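# Move a tray bottle upright into the crate's empty slot

## Task

Take one bottle from the tray and set it upright in the one empty slot of the crate, while the two remaining bottles stay upright on the tray; the task fails if the crate or the tray ends up tilted or shifted from where it was.

## Robot and tools

Robot: two Doosan M1013 arms, left_arm and right_arm, each carrying a Robotiq 140 two-finger gripper and a wrist camera. The right gripper's fingers can fold at a hinge: a part held near the palm may be grabbed loosely, dragged inward or squeezed harder than asked, and a fingertip pushed against a surface folds easily (unless fully closed), so grip with the outer quarter of the pads. The left gripper's fingers are rigid.

Frame: all hand positions, velocities and targets use the scene frame. Origin at table-top height, halfway between the nominal arm bases; +x points out over the table, +z up, left_arm lies on the +y side (image left/right does not follow this). Calibrated bases: left_arm (-0.005, +0.460, +0.002) m, right_arm (-0.047, -0.711, +0.002) m, both almost unrotated about z. Reported hand pose can be a few cm off, worse at long reach. Gripper axes: fingers point along its +z, open and close along its y. end_effector_position is the point between the pads when shut; fingertips extend about 33 mm past it for gaps up to 40 mm, about 9 mm when wide open.

Row format (used by execute_actions and move): one flat list of 18 numbers covering both arms, always all 18. First 9 are left_arm, next 9 right_arm. Per arm: six absolute joint target angles in radians, in this order: wrist pitch, wrist roll, elbow, forearm roll, shoulder, waist; then gripper position, force_limit, speed, each in [-1, 1]. Shoulder, forearm roll and wrist roll have signs flipped against the URDF everywhere (commands and readouts); the listed ranges keep URDF signs. Ranges: elbow -2.792 to 2.792, every other joint -6.283 to 6.283. Targets more than 0.010 rad beyond a range end (and further out than now) are refused; near an end the joint is clipped and the result may say "joint sent to its limit". Gripper position: +1 fully open (140 mm), pads touch near -0.8, -1 closes until blocked. force_limit sets squeeze (slow close: about 14 N at -1, 40 N at 0, 58 N at +1); speed sets finger speed (about 30 mm/s at -1 up to 250 at +1); a quick close grips much harder. Both start at +1. To leave a gripper unchanged, resend its last three numbers. Hold a still joint by resending its Joint targets value.

Tools:
- execute_actions(actions, cameras): actions is a list of actions; each action is a table of up to 15 rows, one row per 1/30 s step; a short table repeats its final row to fill 15 steps. Empty actions returns state plus images. cameras: list of names, ["all"], or [].
- move(target, speed, blend, stop_force, zero, blocking, cameras): target is one 18-number row or a list of up to 15 rows (absolute joint goals). Joints are interpolated together, so the hand follows a curve and does not avoid obstacles. speed in rad/s for the joint with the longest travel, 0.01 to 3.92, default 0.5 (single value or one per target). blend in rad rounds corners between listed targets (0 = stop at each). stop_force, 10 to 80 N for both arms: an arm halts when its estimated push against its motion rises that much; use a slow speed; not valid with blocking=false; omit it when backing away from a contact; keep finger numbers the same across a list. zero (default true) re-zeroes the force before the move. blocking=false returns after about 0.5 s and lets the move continue; a new move replaces it. Result adds a "move:" line: done, off_target, moving, held, fault, possibly limits=held.
- wait(seconds 0 to 10, cameras): time passes with last commands held.
- stop(cameras): brakes the current move; fingers continue.
- zoom_image(camera, region): region [x0, y0, x1, y1] in pixels of that camera's last image, each span at most 504.
- clear_fault(arm): clears a reported torque or force fault on left_arm or right_arm.
- read_manual(section): licence texts only.
- finished_scene(scene): ends the scene with its number; call nothing after it.

Cameras (672x504): cam_head_left, cam_head_right, cam_high, cam_low, cam_left_wrist, cam_right_wrist. Calibration matrices are given per camera; fixed cameras may be a couple of degrees and millimetres off.

Results: Joint positions, Joint velocities ("within noise" when still), Joint targets (what joints are being driven to now), Tool commands, end_effector_position/quat/velocities, Joint torques, External joint torques, Flange force (gripper x y z axes; noisy, includes held weight), Wrist depth (7x7 grid of distances in mm, "-" unknown), and step readings. object_status: 0 moving, 1 blocked while opening, 2 blocked while closing (grip confirmed), 3 reached target or pads met (may or may not hold). position_measured counts: 3 open, ~75 is 100 mm, 139 is 60 mm, 200 is 20 mm, 230 closed. "joint command not followed" means the arm-to-arm clearance check altered commands.

Avoid: net force of 144 N on an arm or contact torque at the load limits (waist/shoulder 323, elbow 152, wrist joints 42.7 N m) causes a fault stop needing clear_fault; arms are stiff, so targets just past a firm contact can fault. Don't let the arms press or a gripper close on the other arm. Don't drop bottles, release them moving, knock them over, push crate or tray, or leave anything off the table. Long holding or stretched poses heat motors (MOTOR HOT, then a 30-60 s stop). Loose objects may occasionally be nudged by outside pushes.

Each tool is called as name(argument=value, ...), one argument or row to a line, values as JSON.

## Session

execute_actions(
  actions=[],
)

Scene clock: 0.00 s.
left_arm: end_effector_position=(+0.3976, -0.1557, +0.2096) position_measured=3 object_status=3 end_effector_quat_wxyz=(+0.178, +0.675, -0.696, +0.170) | right_arm: end_effector_position=(+0.8972, -0.3906, +0.2970) position_measured=3 object_status=3 end_effector_quat_wxyz=(-0.209, +0.759, +0.022, +0.616)
Joint names: [wrist pitch, wrist roll, elbow, forearm roll, shoulder, waist]
Joint positions: left_arm=[0.753 -2.571 1.865 0.475 -0.193 -0.856] | right_arm=[-0.582 -1.998 1.883 0.171 -0.418 0.278]
Joint velocities: within noise
Joint torques (N m): no reading
External joint torques (N m): no reading
Flange force (N): no reading
Wrist depth (mm): cam_left_wrist=[- - - - - - 1186 / - - - - - 1278 1263 / 182 - - - - 1234 1241 / - 138 - - - 135 1206 / - 112 - - - - 104 / - - - - - 1095 1167 / - 214 - - - 1213 -] | cam_right_wrist=[2449 2501 2195 - 1907 - 1674 / 4308 - - 2529 1876 1776 1939 / 2501 3021 2908 - 1907 1604 2195 / - 134 3144 2769 2115 1876 131 / 100 143 2449 2195 1861 1723 126 / 2237 2216 1972 1736 1616 1472 1353 / 1891 1736 1616 1454 1368 1258 1212]
Joint targets: left_arm=[0.753 -2.571 1.865 0.475 -0.193 -0.856] | right_arm=[-0.582 -1.998 1.883 0.171 -0.418 0.278]
Tool commands: left_gripper/position=+1.0 left_gripper/force_limit=+1.0 left_gripper/speed=+1.0 right_gripper/position=+1.0 right_gripper/force_limit=+1.0 right_gripper/speed=+1.0
camera_calibration:
cam_left_wrist: T_world_to_cam=[[-0.999032, 0.0315624, 0.030626, 0.397596], [0.0269584, 0.989704, -0.140569, 0.175258], [-0.0347473, -0.139608, -0.989597, 0.342662], [0, 0, 0, 1]] pos_world=[0.404393, -0.138165, 0.351556]
cam_right_wrist: T_world_to_cam=[[0.288735, -0.903721, -0.316102, -0.507029], [-0.551281, 0.113006, -0.826631, 0.788477], [0.782765, 0.412938, -0.465575, -0.258822], [0, 0, 0, 1]] pos_world=[0.783666, -0.440438, 0.371005]

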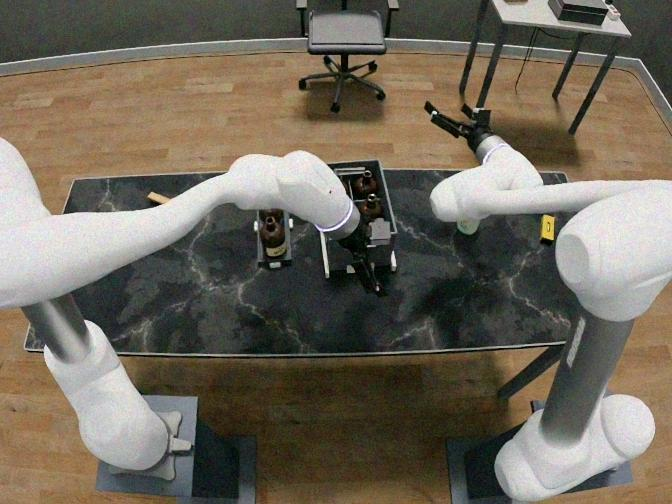

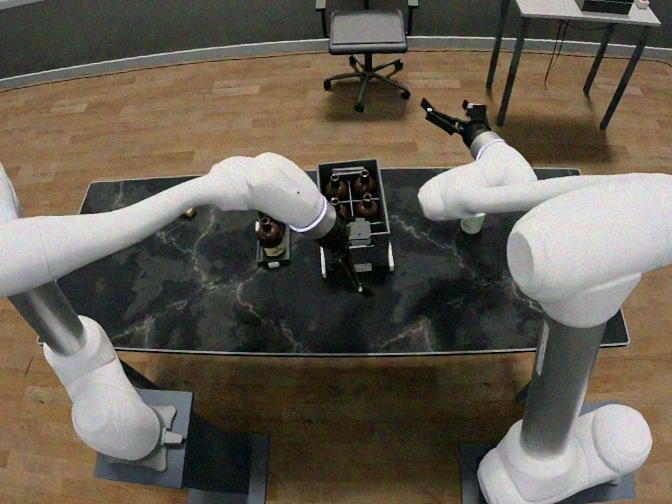

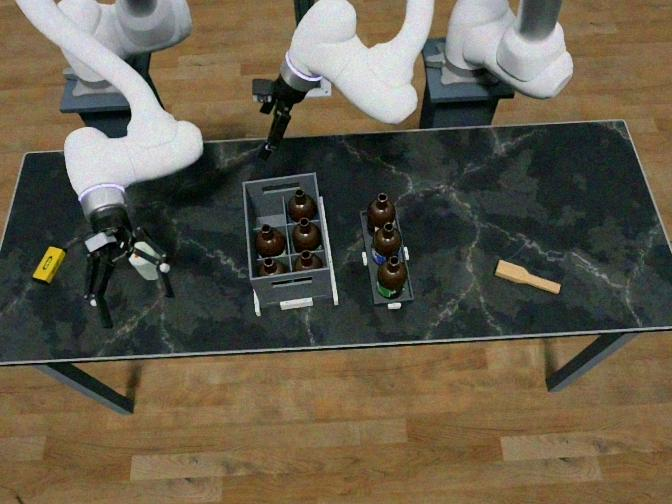

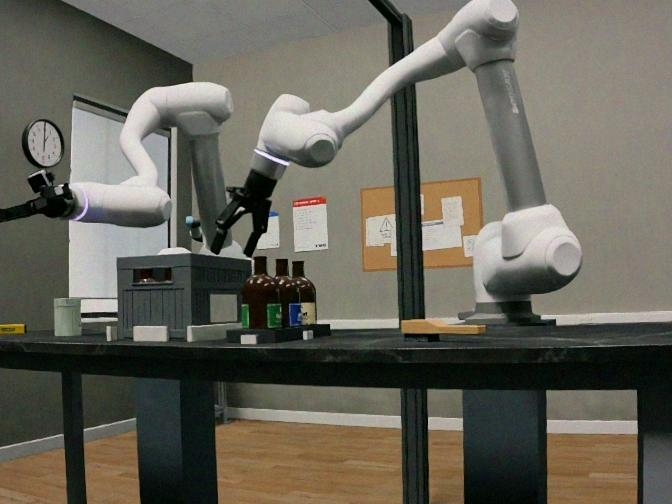

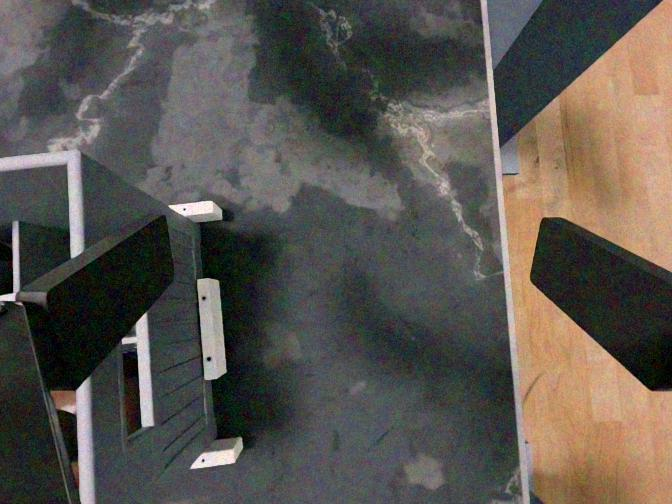

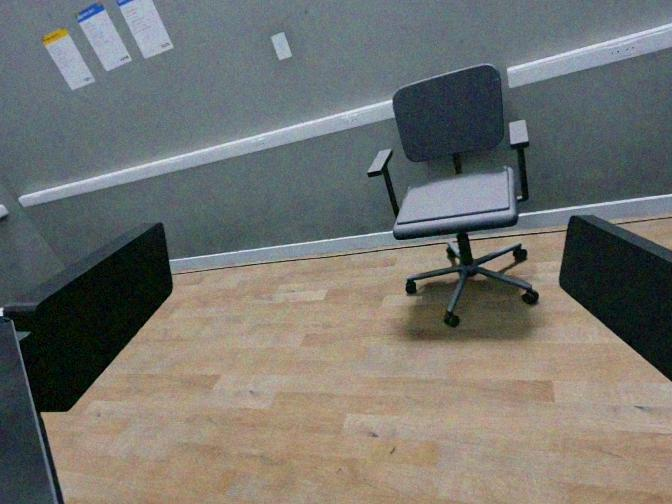

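zoom_image(
  camera="cam_high",
  region=[230, 165, 420, 315],
)

zoom_image(
  camera="cam_low",
  region=[100, 220, 340, 360],
)

zoom_image(
  camera="cam_head_right",
  region=[240, 150, 400, 280],
)

Scaled by 2.653 from the camera's 672x504 image, which has a finer 960x720 frame.

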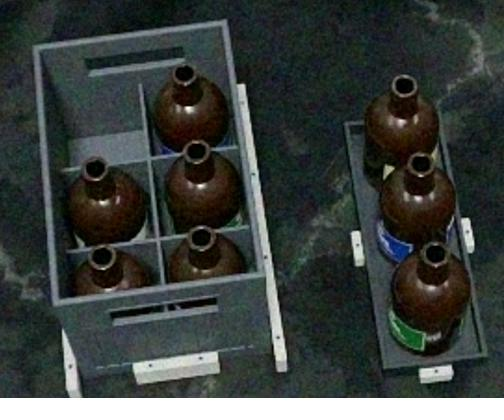

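Scaled by 2.100 from the camera's 672x504 image, which has a finer 960x720 frame.

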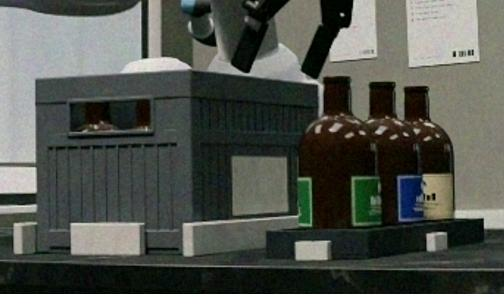

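Scaled by 3.150 from the camera's 672x504 image, which has a finer 960x720 frame.

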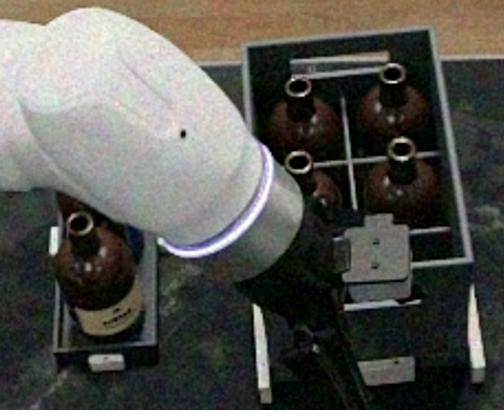

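move(
  target=[
    [0.9,-2.571,1.6,0.4,-0.05,-0.8,0.1,0,0,-0.582,-1.998,1.883,0.171,-0.418,0.278,1,1,1],
    [1.3366,-0.914,1.6051,0,-0.1999,-0.5269,0.1,0,0,-0.582,-1.998,1.883,0.171,-0.418,0.278,1,1,1],
  ],
  speed=0.9,
  blend=[0.1,0],
  cameras=["cam_left_wrist","cam_high","cam_head_left"],
)

Scene clock: 120.40 s.
left_arm: end_effector_position=(+0.5754, +0.1306, +0.3002) position_measured=117 object_status=3 end_effector_quat_wxyz=(+0.000, +0.999, +0.045, +0.000) | right_arm: end_effector_position=(+0.8971, -0.3904, +0.2974) position_measured=3 object_status=3 end_effector_quat_wxyz=(-0.209, +0.759, +0.022, +0.616)
Joint names: [wrist pitch, wrist roll, elbow, forearm roll, shoulder, waist]
Joint positions: left_arm=[1.337 -0.914 1.605 0 -0.2 -0.527] | right_arm=[-0.582 -1.998 1.883 0.171 -0.418 0.278]
Joint torques (N m): left_arm=[-0.46 -0.55 -42.14 -4.57 64.41 2.1] | right_arm=[-2.45 0.54 -34.4 -2.83 71.96 3.51]
External joint torques (N m): left_arm=[0.41 0.55 1.14 0.34 -2.62 -2.03] | right_arm=[-0.27 -0.52 0.24 -0.58 5.01 -3.61]
Flange force (N): left_arm=[-0.7 4.2 1.8] | right_arm=[5.1 3.3 -8.2]
Wrist depth (mm): cam_left_wrist=[- - - 274 - 356 299 / - - 398 292 - 347 294 / - - - - - - - / - - 122 - 140 114 - / - 87 - - - - 90 / - - - 1614 - - - / - - 1718 1614 1664 - -] | cam_right_wrist=[2837 2326 - 2059 1939 2077 1817 / 4474 - - 2529 1846 1736 2154 / - - - - 1907 1907 - / - 134 3187 2872 2041 1876 131 / 100 143 2529 2237 1891 1736 114 / 2174 2134 1955 1776 1790 1454 1337 / 1923 1749 1583 1463 1345 1251 1199]
Joint targets: left_arm=[1.337 -0.914 1.605 0.000 -0.200 -0.527] | right_arm=[-0.582 -1.998 1.883 0.171 -0.418 0.278]
move: done
camera_calibration:
cam_left_wrist: T_world_to_cam=[[0.101316, -0.9946, 0.0225107, 0.0666446], [-0.933076, -0.0871507, 0.348962, 0.446042], [-0.345116, -0.0563596, -0.936866, 0.630423], [0, 0, 0, 1]] pos_world=[0.627007, 0.140688, 0.43347]
Images, in order (width x height): cam_head_left 672x504, cam_high 672x504, cam_left_wrist 672x504.

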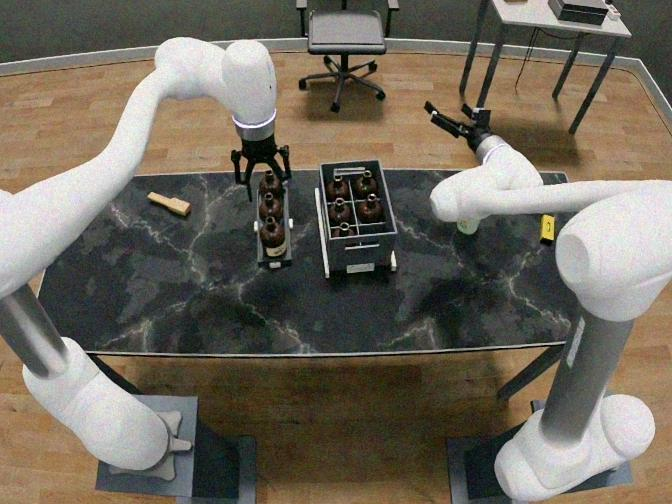

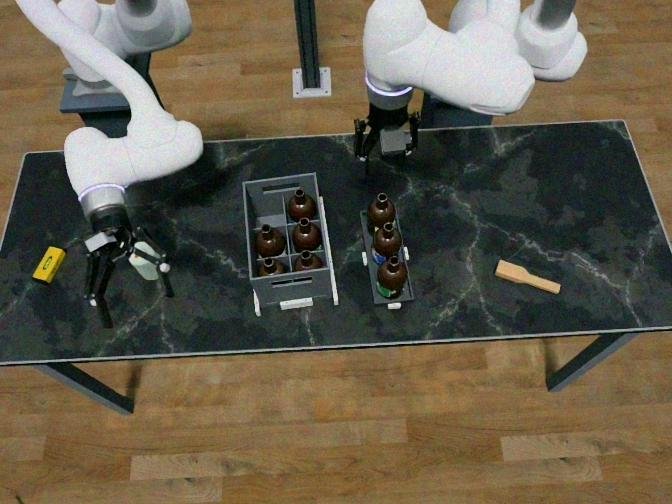

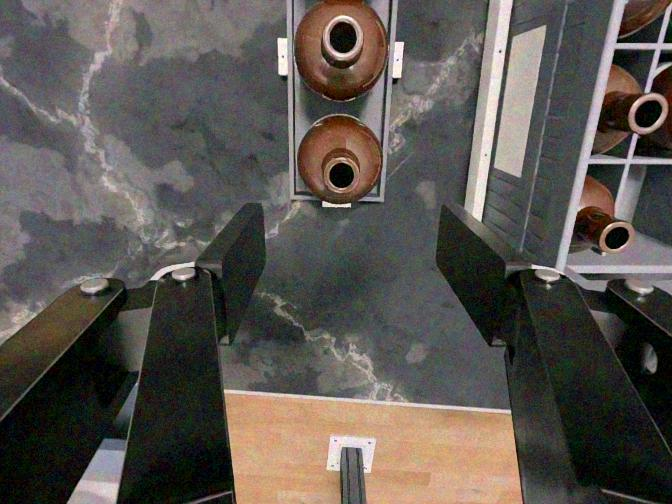

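move(
  target=[
    [1.2342,-0.9153,1.6708,0,-0.2366,-0.5247,0.1,0,-1,-0.582,-1.998,1.883,0.171,-0.418,0.278,1,1,1],
    [1.1311,-0.9153,1.7375,0,-0.2730,-0.5247,0.1,0,-1,-0.582,-1.998,1.883,0.171,-0.418,0.278,1,1,1],
  ],
  speed=[0.3,0.12],
  blend=[0.03,0],
  cameras=["cam_left_wrist","cam_low","cam_high"],
)

Scene clock: 151.27 s.
left_arm: end_effector_position=(+0.5814, +0.1286, +0.1813) position_measured=117 object_status=3 end_effector_quat_wxyz=(+0.000, +0.999, +0.045, +0.000) | right_arm: end_effector_position=(+0.8971, -0.3904, +0.2974) position_measured=3 object_status=3 end_effector_quat_wxyz=(-0.209, +0.759, +0.022, +0.616)
Joint names: [wrist pitch, wrist roll, elbow, forearm roll, shoulder, waist]
Joint positions: left_arm=[1.131 -0.915 1.737 0 -0.273 -0.525] | right_arm=[-0.582 -1.998 1.883 0.171 -0.418 0.278]
Joint torques (N m): left_arm=[-0.33 -0.7 -39.36 -4.32 68.61 2.39] | right_arm=[-2.41 0.57 -34.42 -2.84 71.96 3.51]
External joint torques (N m): left_arm=[0.28 0.7 1.13 0.37 -2.47 -2.19] | right_arm=[-0.29 -0.55 0.36 -0.56 4.54 -3.48]
Flange force (N): left_arm=[-1.3 4.3 2.4] | right_arm=[4.5 3.4 -7.7]
Wrist depth (mm): cam_left_wrist=[268 270 270 165 173 - 214 / 288 - - 185 295 275 226 / 309 - - 191 - 291 237 / 329 - 122 162 139 105 - / - 87 - - - - 90 / - - - - - - - / - - - - - - -] | cam_right_wrist=[2350 2585 - - 2154 1541 1762 / - 2769 2423 2398 1846 1723 1988 / 3814 3187 - - 1907 1749 2556 / - 144 3752 3231 2041 1846 125 / 100 143 2674 2216 1907 1776 114 / - 1846 1923 1736 1698 1454 1345 / 1939 1776 1593 1531 1337 1258 1199]
Joint targets: left_arm=[1.131 -0.915 1.738 0.000 -0.273 -0.525] | right_arm=[-0.582 -1.998 1.883 0.171 -0.418 0.278]
move: done
camera_calibration:
cam_left_wrist: T_world_to_cam=[[0.102209, -0.994506, 0.0226037, 0.0661248], [-0.933017, -0.0879589, 0.348915, 0.492921], [-0.34501, -0.0567518, -0.936882, 0.52104], [0, 0, 0, 1]] pos_world=[0.63291, 0.138688, 0.31467]
Images, in order (width x height): cam_high 672x504, cam_low 672x504, cam_left_wrist 672x504.

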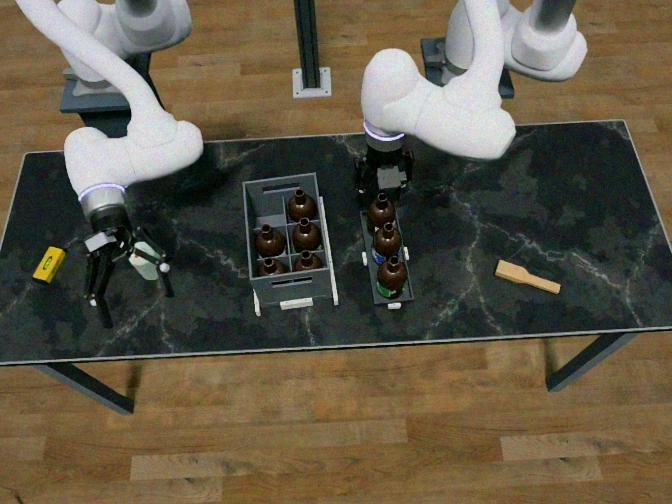

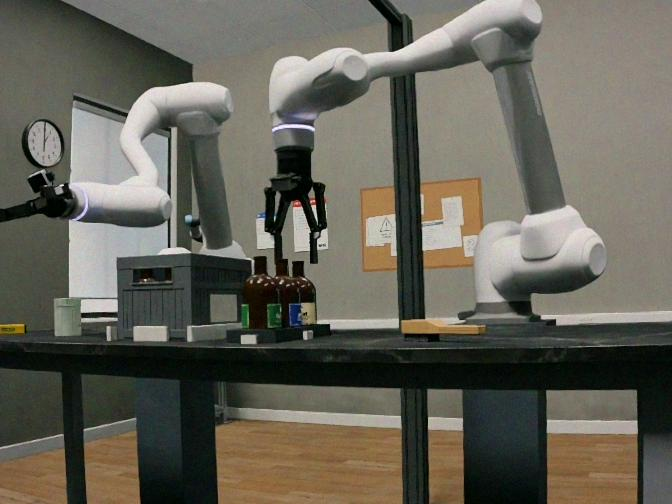

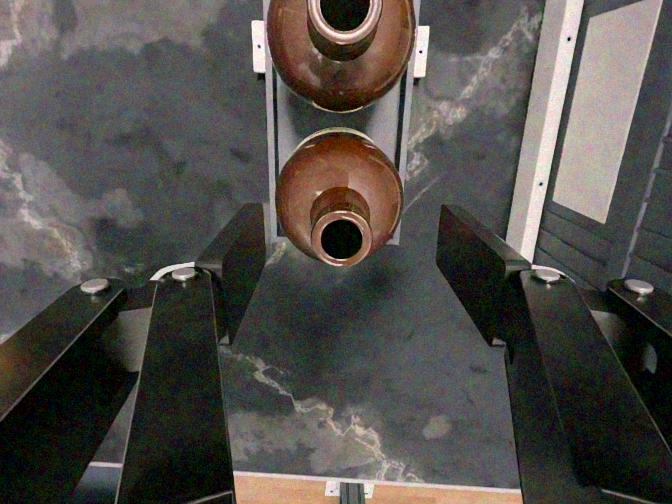

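zoom_image(
  camera="cam_low",
  region=[220, 160, 350, 350],
)

Scaled by 2.653 from the camera's 672x504 image, which has a finer 960x720 frame.

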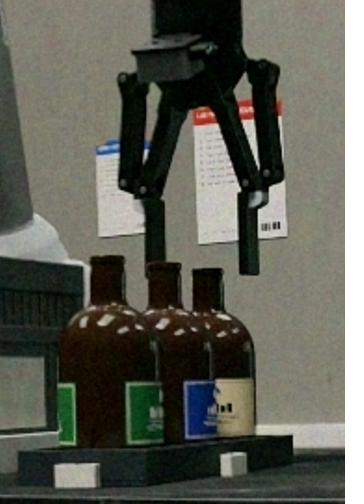

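move(
  target=[
    [1.1059,-0.9169,1.7493,0,-0.2864,-0.5231,0.1,0,-1,-0.582,-1.998,1.883,0.171,-0.418,0.278,1,1,1],
    [1.1059,-0.9169,1.7493,0,-0.2864,-0.5231,-1,0,-1,-0.582,-1.998,1.883,0.171,-0.418,0.278,1,1,1],
  ],
  speed=[0.1,0.3],
  cameras=["cam_left_wrist","cam_low"],
)

zoom_image(
  camera="cam_low",
  region=[220, 160, 350, 350],
)

Scene clock: 183.47 s.
left_arm: end_effector_position=(+0.5834, +0.1286, +0.1663) position_measured=194 object_status=0 end_effector_quat_wxyz=(+0.000, +0.999, +0.045, +0.000) | right_arm: end_effector_position=(+0.8971, -0.3904, +0.2974) position_measured=3 object_status=3 end_effector_quat_wxyz=(-0.209, +0.759, +0.022, +0.616)
Joint names: [wrist pitch, wrist roll, elbow, forearm roll, shoulder, waist]
Joint positions: left_arm=[1.106 -0.917 1.749 0 -0.286 -0.523] | right_arm=[-0.582 -1.998 1.883 0.171 -0.418 0.278]
Joint torques (N m): left_arm=[-0.32 -0.71 -40.19 -4.29 71.82 2.28] | right_arm=[-2.45 0.56 -34.24 -2.82 71.98 3.51]
External joint torques (N m): left_arm=[0.27 0.71 2.52 0.4 -5.05 -2.24] | right_arm=[-0.26 -0.54 0.25 -0.56 4.6 -3.34]
Flange force (N): left_arm=[-0.6 4.9 5.8] | right_arm=[4.6 3.1 -7.6]
Wrist depth (mm): cam_left_wrist=[- - 164 121 172 - 213 / - 280 270 166 - 254 213 / 286 - - 176 261 272 222 / - - - 148 307 308 214 / - - - - - 81 - / - - - - - - - / - - - - - - -] | cam_right_wrist=[- 2674 - - 1907 - 1616 / - 2674 2449 - 1832 1876 - / 2945 3102 3187 - 1939 1955 1939 / 3814 144 3102 2769 1972 1876 131 / 100 144 2529 2154 1861 1736 114 / 2216 2134 1832 1776 1604 1472 - / 1955 1776 1650 1454 1360 1314 1169]
Joint targets: left_arm=[1.106 -0.917 1.749 0.000 -0.286 -0.523] | right_arm=[-0.582 -1.998 1.883 0.171 -0.418 0.278]
move: done
camera_calibration:
cam_left_wrist: T_world_to_cam=[[0.102264, -0.994504, 0.0224654, 0.0662569], [-0.932978, -0.0880542, 0.348995, 0.500114], [-0.345099, -0.0566495, -0.936855, 0.507651], [0, 0, 0, 1]] pos_world=[0.63501, 0.138688, 0.29957]
Images, in order (width x height): cam_low 672x504, cam_left_wrist 672x504.

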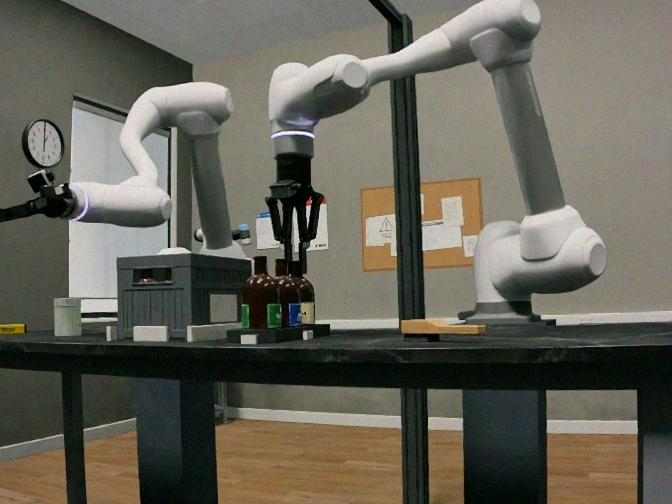

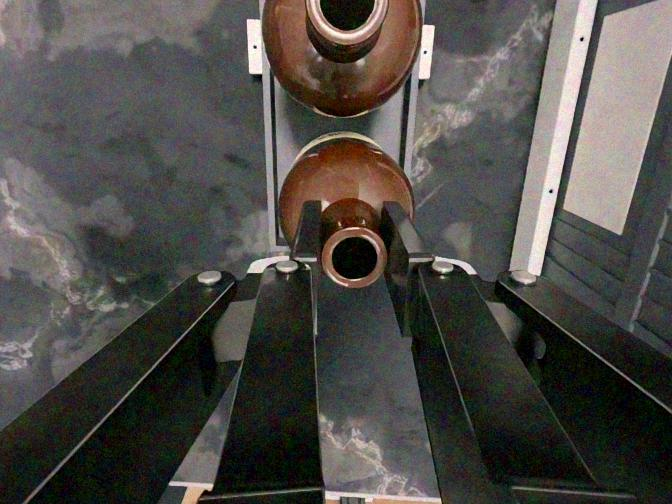

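Scaled by 2.653 from the camera's 672x504 image, which has a finer 960x720 frame.

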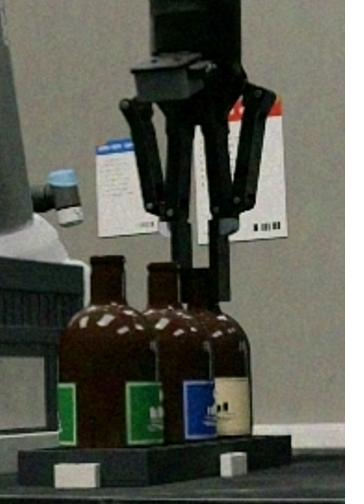

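move(
  target=[
    [1.1827,-0.9169,1.7023,0,-0.2566,-0.5231,-1,0,-1,-0.582,-1.998,1.883,0.171,-0.418,0.278,1,1,1],
    [1.5691,-0.9169,1.3846,0,-0.1879,-0.5231,-1,0,-1,-0.582,-1.998,1.883,0.171,-0.418,0.278,1,1,1],
    [1.6762,-0.6143,0.983,0,-0.4824,-0.8257,-1,0,-1,-0.582,-1.998,1.883,0.171,-0.418,0.278,1,1,1],
  ],
  speed=[0.15,0.3,0.4],
  blend=[0.04,0.05,0],
  cameras=["cam_left_wrist","cam_high","cam_low","cam_head_left"],
)

zoom_image(
  camera="cam_high",
  region=[220, 120, 410, 320],
)

zoom_image(
  camera="cam_low",
  region=[100, 120, 340, 360],
)

Scene clock: 206.67 s.
left_arm: end_effector_position=(+0.5672, -0.1603, +0.4303) position_measured=194 object_status=2 end_effector_quat_wxyz=(+0.000, +0.999, +0.045, +0.000) | right_arm: end_effector_position=(+0.8971, -0.3904, +0.2974) position_measured=3 object_status=3 end_effector_quat_wxyz=(-0.209, +0.759, +0.022, +0.616)
Joint names: [wrist pitch, wrist roll, elbow, forearm roll, shoulder, waist]
Joint positions: left_arm=[1.676 -0.614 0.983 0 -0.482 -0.826] | right_arm=[-0.582 -1.998 1.883 0.171 -0.418 0.278]
Joint torques (N m): left_arm=[-0.31 -0.72 -44.85 -4.77 93.28 1.9] | right_arm=[-2.44 0.59 -34.36 -2.81 72.24 3.65]
External joint torques (N m): left_arm=[0.26 0.72 3.05 0.44 -3.77 -1.81] | right_arm=[-0.27 -0.57 0.3 -0.59 4.53 -3.65]
Flange force (N): left_arm=[-3.3 0.6 5.2] | right_arm=[4.6 3.6 -7.6]
Wrist depth (mm): cam_left_wrist=[- 472 - - - - - / - 489 - 464 - - - / - - - 178 - - 251 / - 576 - 144 114 244 217 / - - - - - 81 210 / - - - 1745 - - - / - - - - - - -] | cam_right_wrist=[2945 3372 2326 2041 1907 2077 1723 / 2423 - - 2398 1846 1861 - / - 3021 2705 2501 1876 1749 - / 3472 134 3372 2737 2134 1616 131 / 100 134 2449 2195 1923 1736 114 / - 2096 1955 1790 1593 1463 1329 / - 1790 1686 1472 1353 1258 1205]
Joint targets: left_arm=[1.676 -0.614 0.983 0.000 -0.482 -0.826] | right_arm=[-0.582 -1.998 1.883 0.171 -0.418 0.278]
move: done; blend cut to 0.0384 rad at target 1
camera_calibration:
cam_left_wrist: T_world_to_cam=[[0.102301, -0.994497, 0.0225682, -0.225411], [-0.933008, -0.0880579, 0.348916, 0.367454], [-0.345009, -0.0567508, -0.936882, 0.733063], [0, 0, 0, 1]] pos_world=[0.61881, -0.150212, 0.56367]
Images, in order (width x height): cam_head_left 672x504, cam_high 672x504, cam_low 672x504, cam_left_wrist 672x504.

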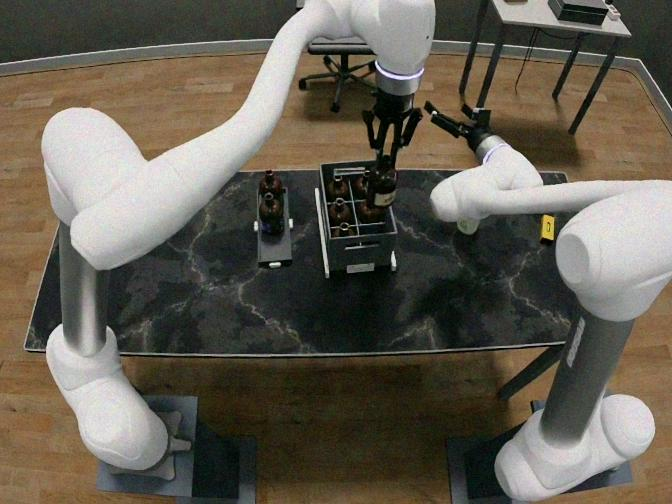

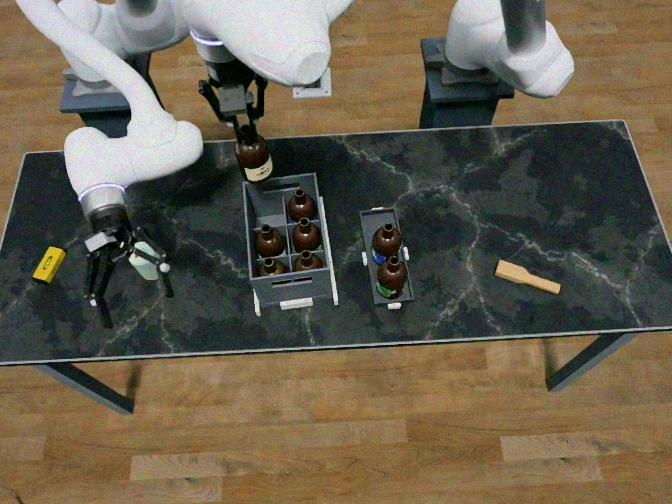

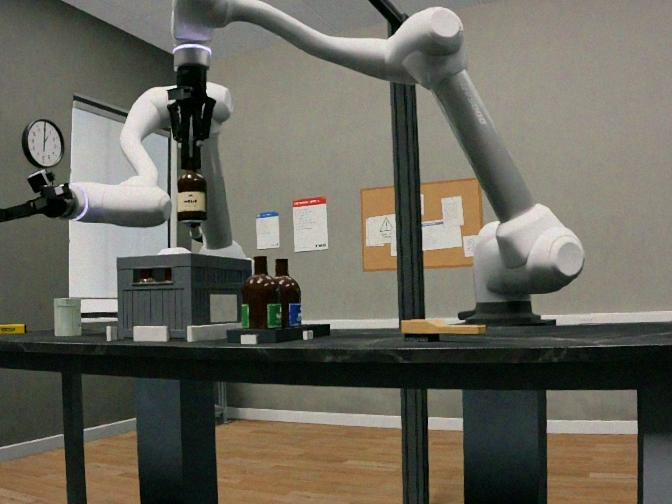

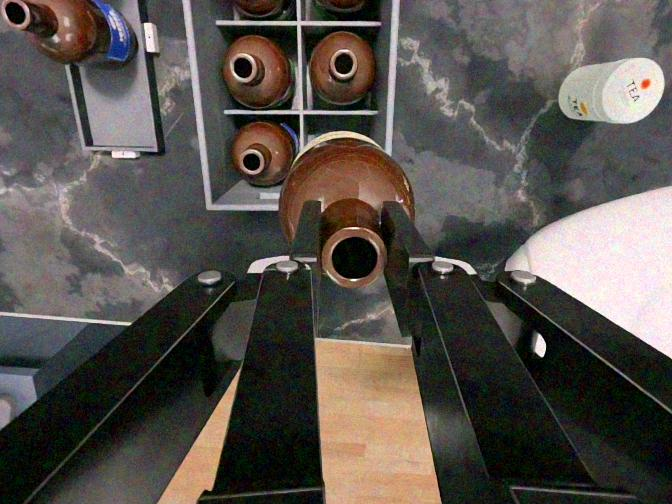

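Scaled by 2.520 from the camera's 672x504 image, which has a finer 960x720 frame.

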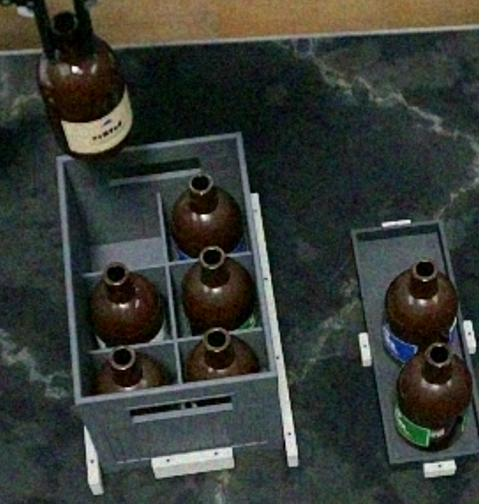

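Scaled by 2.100 from the camera's 672x504 image, which has a finer 960x720 frame.

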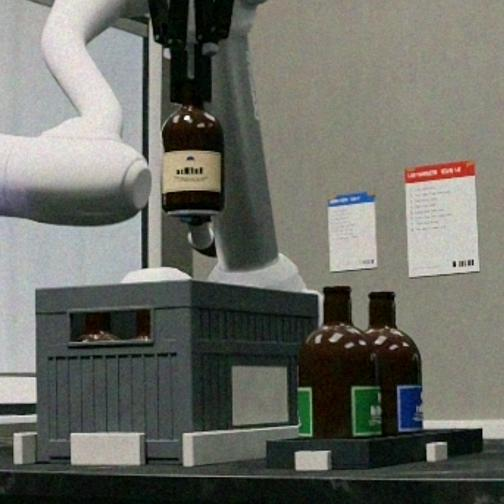

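move(
  target=[1.5509,-0.6112,1.1083,0,-0.4824,-0.8288,-1,0,-1,-0.582,-1.998,1.883,0.171,-0.418,0.278,1,1,1],
  speed=0.2,
  cameras=["cam_left_wrist","cam_high","cam_head_right","cam_head_left"],
)

zoom_image(
  camera="cam_high",
  region=[220, 120, 350, 320],
)

zoom_image(
  camera="cam_head_right",
  region=[290, 100, 420, 280],
)

Scene clock: 259.30 s.
left_arm: end_effector_position=(+0.5672, -0.1645, +0.3603) position_measured=194 object_status=2 end_effector_quat_wxyz=(+0.000, +0.999, +0.045, +0.000) | right_arm: end_effector_position=(+0.8971, -0.3904, +0.2974) position_measured=3 object_status=3 end_effector_quat_wxyz=(-0.209, +0.759, +0.022, +0.616)
Joint names: [wrist pitch, wrist roll, elbow, forearm roll, shoulder, waist]
Joint positions: left_arm=[1.551 -0.611 1.108 0 -0.483 -0.829] | right_arm=[-0.582 -1.998 1.883 0.171 -0.418 0.278]
Joint torques (N m): left_arm=[-0.28 -0.63 -44.61 -4.82 94.82 2.61] | right_arm=[-2.41 0.52 -34.44 -2.8 72.2 3.68]
External joint torques (N m): left_arm=[0.25 0.63 2.53 0.46 -4.73 -2.52] | right_arm=[-0.29 -0.51 0.42 -0.61 4.09 -3.93]
Flange force (N): left_arm=[-1.9 3.6 4.1] | right_arm=[4.2 4.0 -7.2]
Wrist depth (mm): cam_left_wrist=[- 298 - 346 - - - / - - 333 - - 486 - / - - - 179 474 485 - / - 505 - 146 134 537 195 / - - - - - 81 167 / - - - - - - - / - - - - - - -] | cam_right_wrist=[2475 3061 2216 1972 1583 1923 1790 / - - - 2259 1876 1736 2023 / 4847 2556 - - 1891 1736 - / 3814 134 3877 2449 2115 1939 131 / 100 143 2475 2195 1891 1776 114 / 2216 2154 1939 1762 1593 1472 1337 / - 1762 1627 - 1307 1314 1231]
Joint targets: left_arm=[1.551 -0.611 1.108 0.000 -0.482 -0.829] | right_arm=[-0.582 -1.998 1.883 0.171 -0.418 0.278]
move: done
camera_calibration:
cam_left_wrist: T_world_to_cam=[[0.102264, -0.994504, 0.0224654, -0.227934], [-0.932978, -0.0880542, 0.348995, 0.391486], [-0.345099, -0.0566495, -0.936855, 0.667207], [0, 0, 0, 1]] pos_world=[0.61881, -0.154412, 0.49357]
Images, in order (width x height): cam_head_left 672x504, cam_head_right 672x504, cam_high 672x504, cam_left_wrist 672x504.

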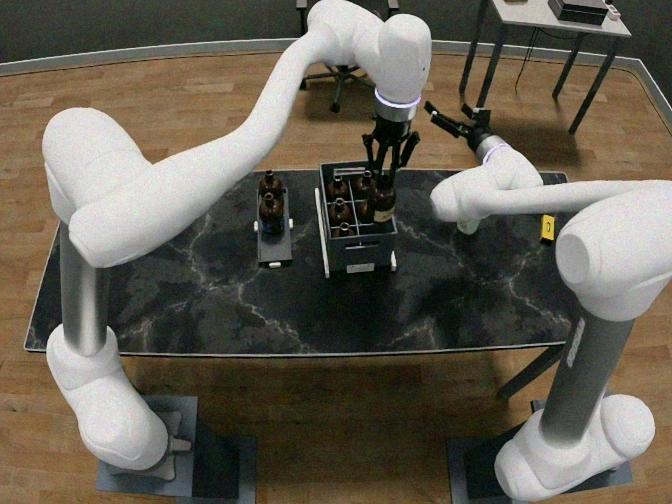

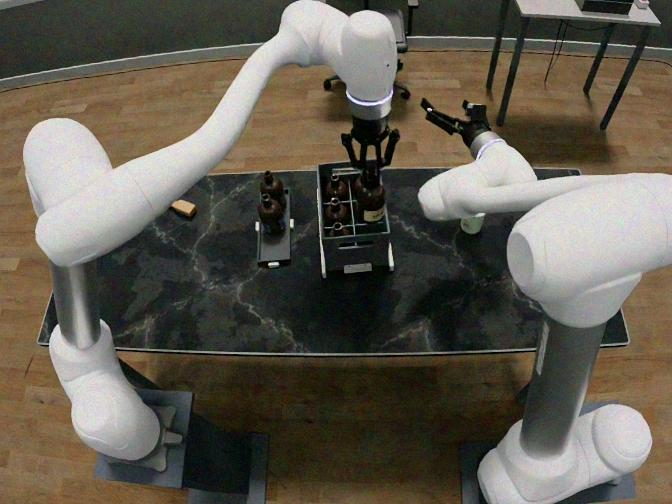

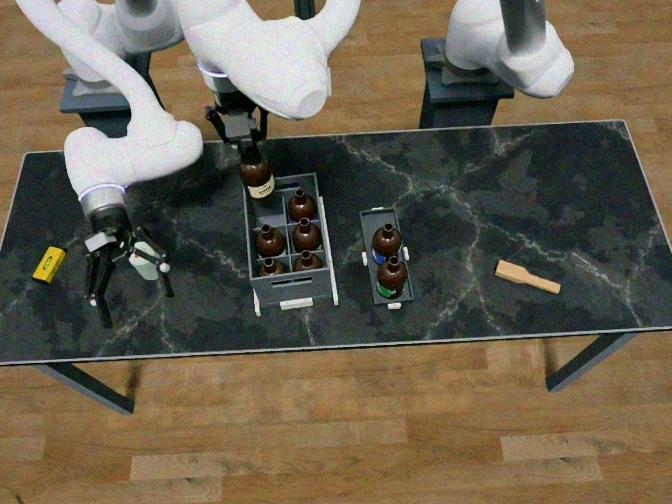

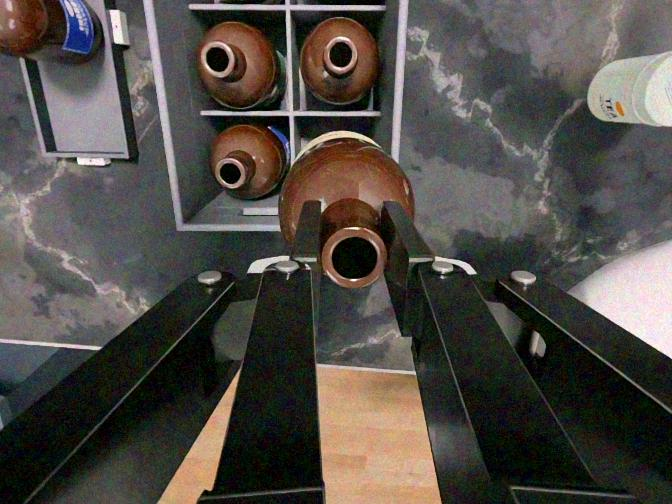

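Scaled by 2.520 from the camera's 672x504 image, which has a finer 960x720 frame.

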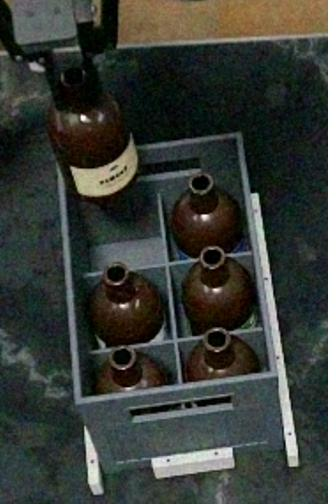

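Scaled by 2.800 from the camera's 672x504 image, which has a finer 960x720 frame.

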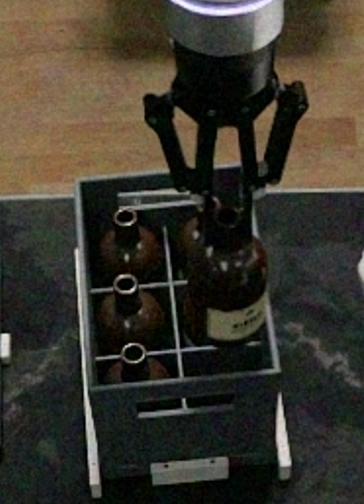

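move(
  target=[
    [1.364,-0.6112,1.2736,0,-0.504,-0.8288,-1,0,-1,-0.582,-1.998,1.883,0.171,-0.418,0.278,1,1,1],
    [1.2833,-0.6112,1.3339,0,-0.5244,-0.8288,-1,0,-1,-0.582,-1.998,1.883,0.171,-0.418,0.278,1,1,1],
    [1.2046,-0.6112,1.3862,0,-0.5508,-0.8288,-1,0,-1,-0.582,-1.998,1.883,0.171,-0.418,0.278,1,1,1],
  ],
  speed=[0.08,0.06,0.04],
  blend=[0.02,0.02,0],
  stop_force=13,
  cameras=["cam_left_wrist","cam_high","cam_head_right","cam_low"],
)

Scene clock: 284.20 s.
left_arm: end_effector_position=(+0.5675, -0.1648, +0.1691) position_measured=194 object_status=2 end_effector_quat_wxyz=(+0.000, +0.999, +0.045, +0.000) | right_arm: end_effector_position=(+0.8971, -0.3904, +0.2974) position_measured=3 object_status=3 end_effector_quat_wxyz=(-0.209, +0.759, +0.022, +0.616)
Joint names: [wrist pitch, wrist roll, elbow, forearm roll, shoulder, waist]
Joint positions: left_arm=[1.234 -0.611 1.367 0 -0.541 -0.829] | right_arm=[-0.582 -1.998 1.883 0.171 -0.418 0.278]
Joint torques (N m): left_arm=[-3.14 -0.69 -27.08 -2.99 68.05 -1.56] | right_arm=[-2.43 0.56 -34.41 -2.82 72.28 3.65]
External joint torques (N m): left_arm=[3.1 0.69 -12.6 -1.13 24.88 1.9] | right_arm=[-0.28 -0.55 0.29 -0.59 4.53 -3.94]
Flange force (N): left_arm=[-1.5 -4.3 -31.3] | right_arm=[4.7 3.9 -7.6]
Wrist depth (mm): cam_left_wrist=[137 152 185 - 162 - 270 / - 175 198 246 158 - - / 190 - 197 177 142 - - / - - - 146 120 - - / - - - 171 - 81 - / - - - - - - - / - - - - - - -] | cam_right_wrist=[- 2705 - - 1861 1955 1638 / - - 2281 2983 1846 1698 - / - 2529 3187 - 1907 1650 2096 / - 134 2908 2769 2096 1923 125 / 100 125 2529 2174 1891 1638 114 / 2154 2174 1939 1762 1593 1463 1353 / 1923 1790 1604 1445 1360 1258 -]
Joint targets: left_arm=[1.234 -0.611 1.367 0.000 -0.541 -0.829] | right_arm=[-0.582 -1.998 1.883 0.171 -0.418 0.278]
move: contact (left_arm); path passed 2 of 3 targets; left_arm: the wrist pitch is farthest, 0.029 rad from its target
camera_calibration:
cam_left_wrist: T_world_to_cam=[[0.102215, -0.994498, 0.0229404, -0.223969], [-0.933096, -0.0878595, 0.348731, 0.458565], [-0.344797, -0.0570511, -0.936942, 0.487916], [0, 0, 0, 1]] pos_world=[0.619009, -0.154611, 0.302371]
Images, in order (width x height): cam_head_right 672x504, cam_high 672x504, cam_low 672x504, cam_left_wrist 672x504.

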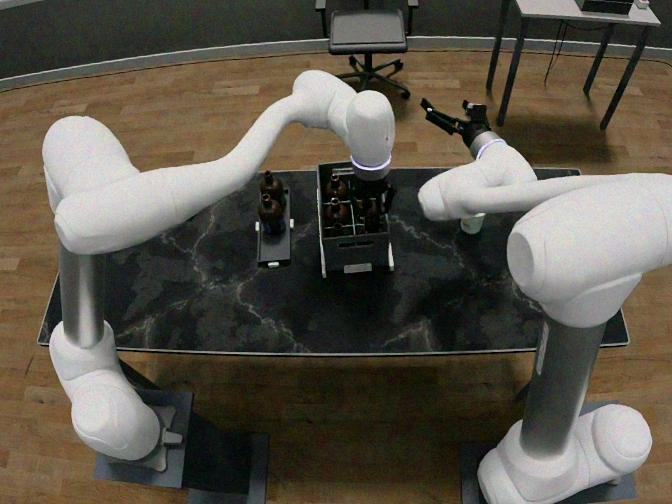

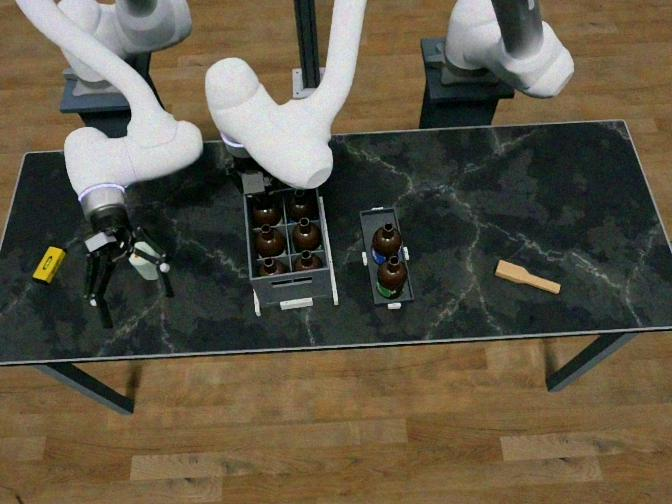

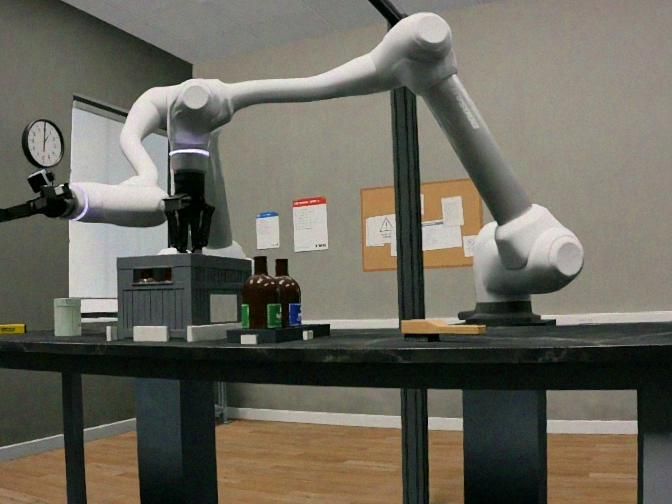

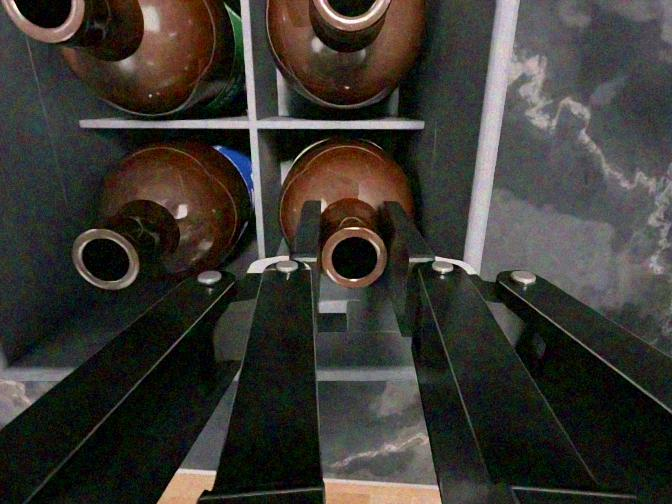

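move(
  target=[
    [1.236,-0.611,1.365,0,-0.540,-0.829,-0.3,0,-1,-0.582,-1.998,1.883,0.171,-0.418,0.278,1,1,1],
    [1.2833,-0.6112,1.3339,0,-0.5244,-0.8288,-0.3,0,-1,-0.582,-1.998,1.883,0.171,-0.418,0.278,1,1,1],
    [1.364,-0.6112,1.2736,0,-0.504,-0.8288,-0.3,0,-1,-0.582,-1.998,1.883,0.171,-0.418,0.278,1,1,1],
    [1.5509,-0.6112,1.1083,0,-0.4824,-0.8288,-0.3,0,-1,-0.582,-1.998,1.883,0.171,-0.418,0.278,1,1,1],
  ],
  speed=[0.1,0.1,0.15,0.3],
  blend=[0,0.02,0.02,0],
  cameras=["cam_left_wrist","cam_high","cam_low"],
)

Scene clock: 297.53 s.
left_arm: end_effector_position=(+0.5672, -0.1645, +0.3604) position_measured=167 object_status=3 end_effector_quat_wxyz=(+0.000, +0.999, +0.045, +0.000) | right_arm: end_effector_position=(+0.8971, -0.3904, +0.2974) position_measured=3 object_status=3 end_effector_quat_wxyz=(-0.209, +0.759, +0.022, +0.616)
Joint names: [wrist pitch, wrist roll, elbow, forearm roll, shoulder, waist]
Joint positions: left_arm=[1.551 -0.611 1.108 0 -0.482 -0.829] | right_arm=[-0.582 -1.998 1.883 0.171 -0.418 0.278]
Joint torques (N m): left_arm=[-0.36 -0.66 -43.2 -4.83 92.21 2.83] | right_arm=[-2.45 0.55 -34.27 -2.84 72.04 3.52]
External joint torques (N m): left_arm=[0.32 0.66 1.23 0.48 -2.37 -2.78] | right_arm=[-0.26 -0.54 0.27 -0.56 4.54 -3.5]
Flange force (N): left_arm=[-2.6 3.3 1.7] | right_arm=[4.6 3.3 -7.5]
Wrist depth (mm): cam_left_wrist=[353 - 321 - 415 - - / 440 441 350 - - - - / - - - 381 - - - / - - - - 115 - 188 / - - - - - 76 - / - - - 1639 - - - / - - - 1745 - - -] | cam_right_wrist=[2614 2614 - - 1790 2174 1762 / - - - 2585 1846 1749 1817 / - 2837 2585 - 1907 1876 - / - 134 3021 2705 2115 1939 131 / 100 144 2475 2195 1891 1749 114 / 2237 2174 1939 1711 1604 1445 1353 / 2134 1776 1572 1472 1368 1264 1244]
Joint targets: left_arm=[1.551 -0.611 1.108 0.000 -0.482 -0.829] | right_arm=[-0.582 -1.998 1.883 0.171 -0.418 0.278]
move: done
camera_calibration:
cam_left_wrist: T_world_to_cam=[[0.102299, -0.994498, 0.0225586, -0.227903], [-0.932975, -0.0880539, 0.349003, 0.391454], [-0.345097, -0.0567493, -0.93685, 0.667287], [0, 0, 0, 1]] pos_world=[0.61881, -0.154312, 0.49367]
Images, in order (width x height): cam_high 672x504, cam_low 672x504, cam_left_wrist 672x504.

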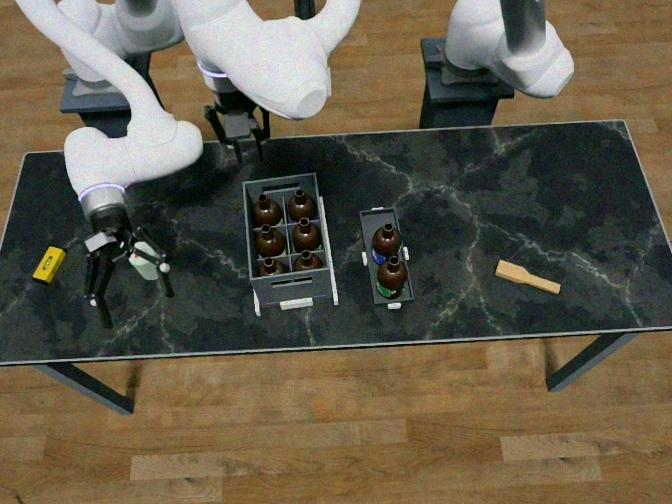

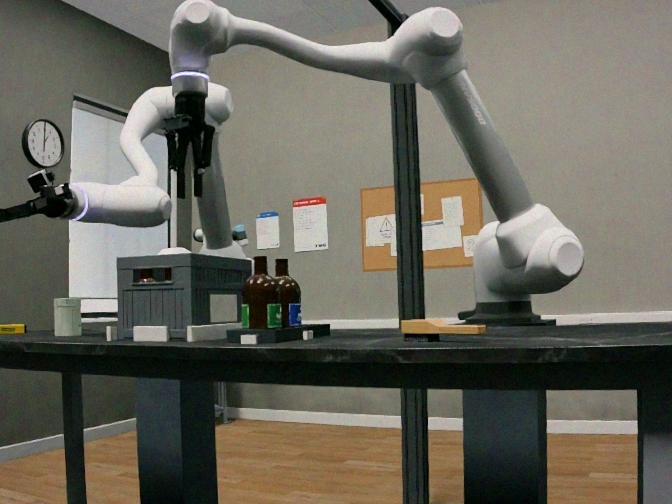

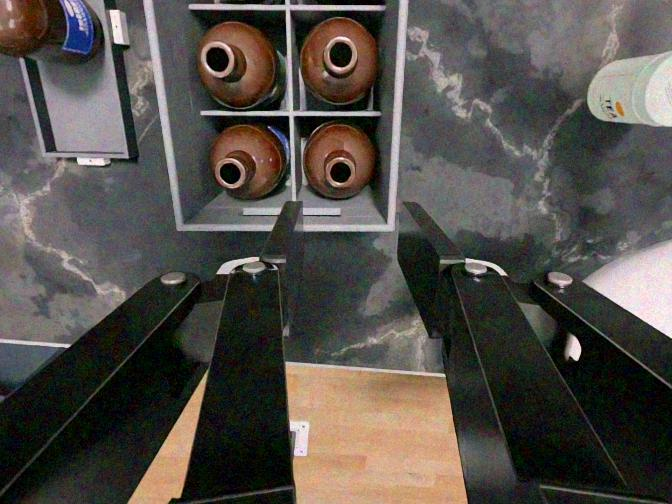

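Standing well.

finished_scene(
  scene=2,
)

The scene is finished: the task was done.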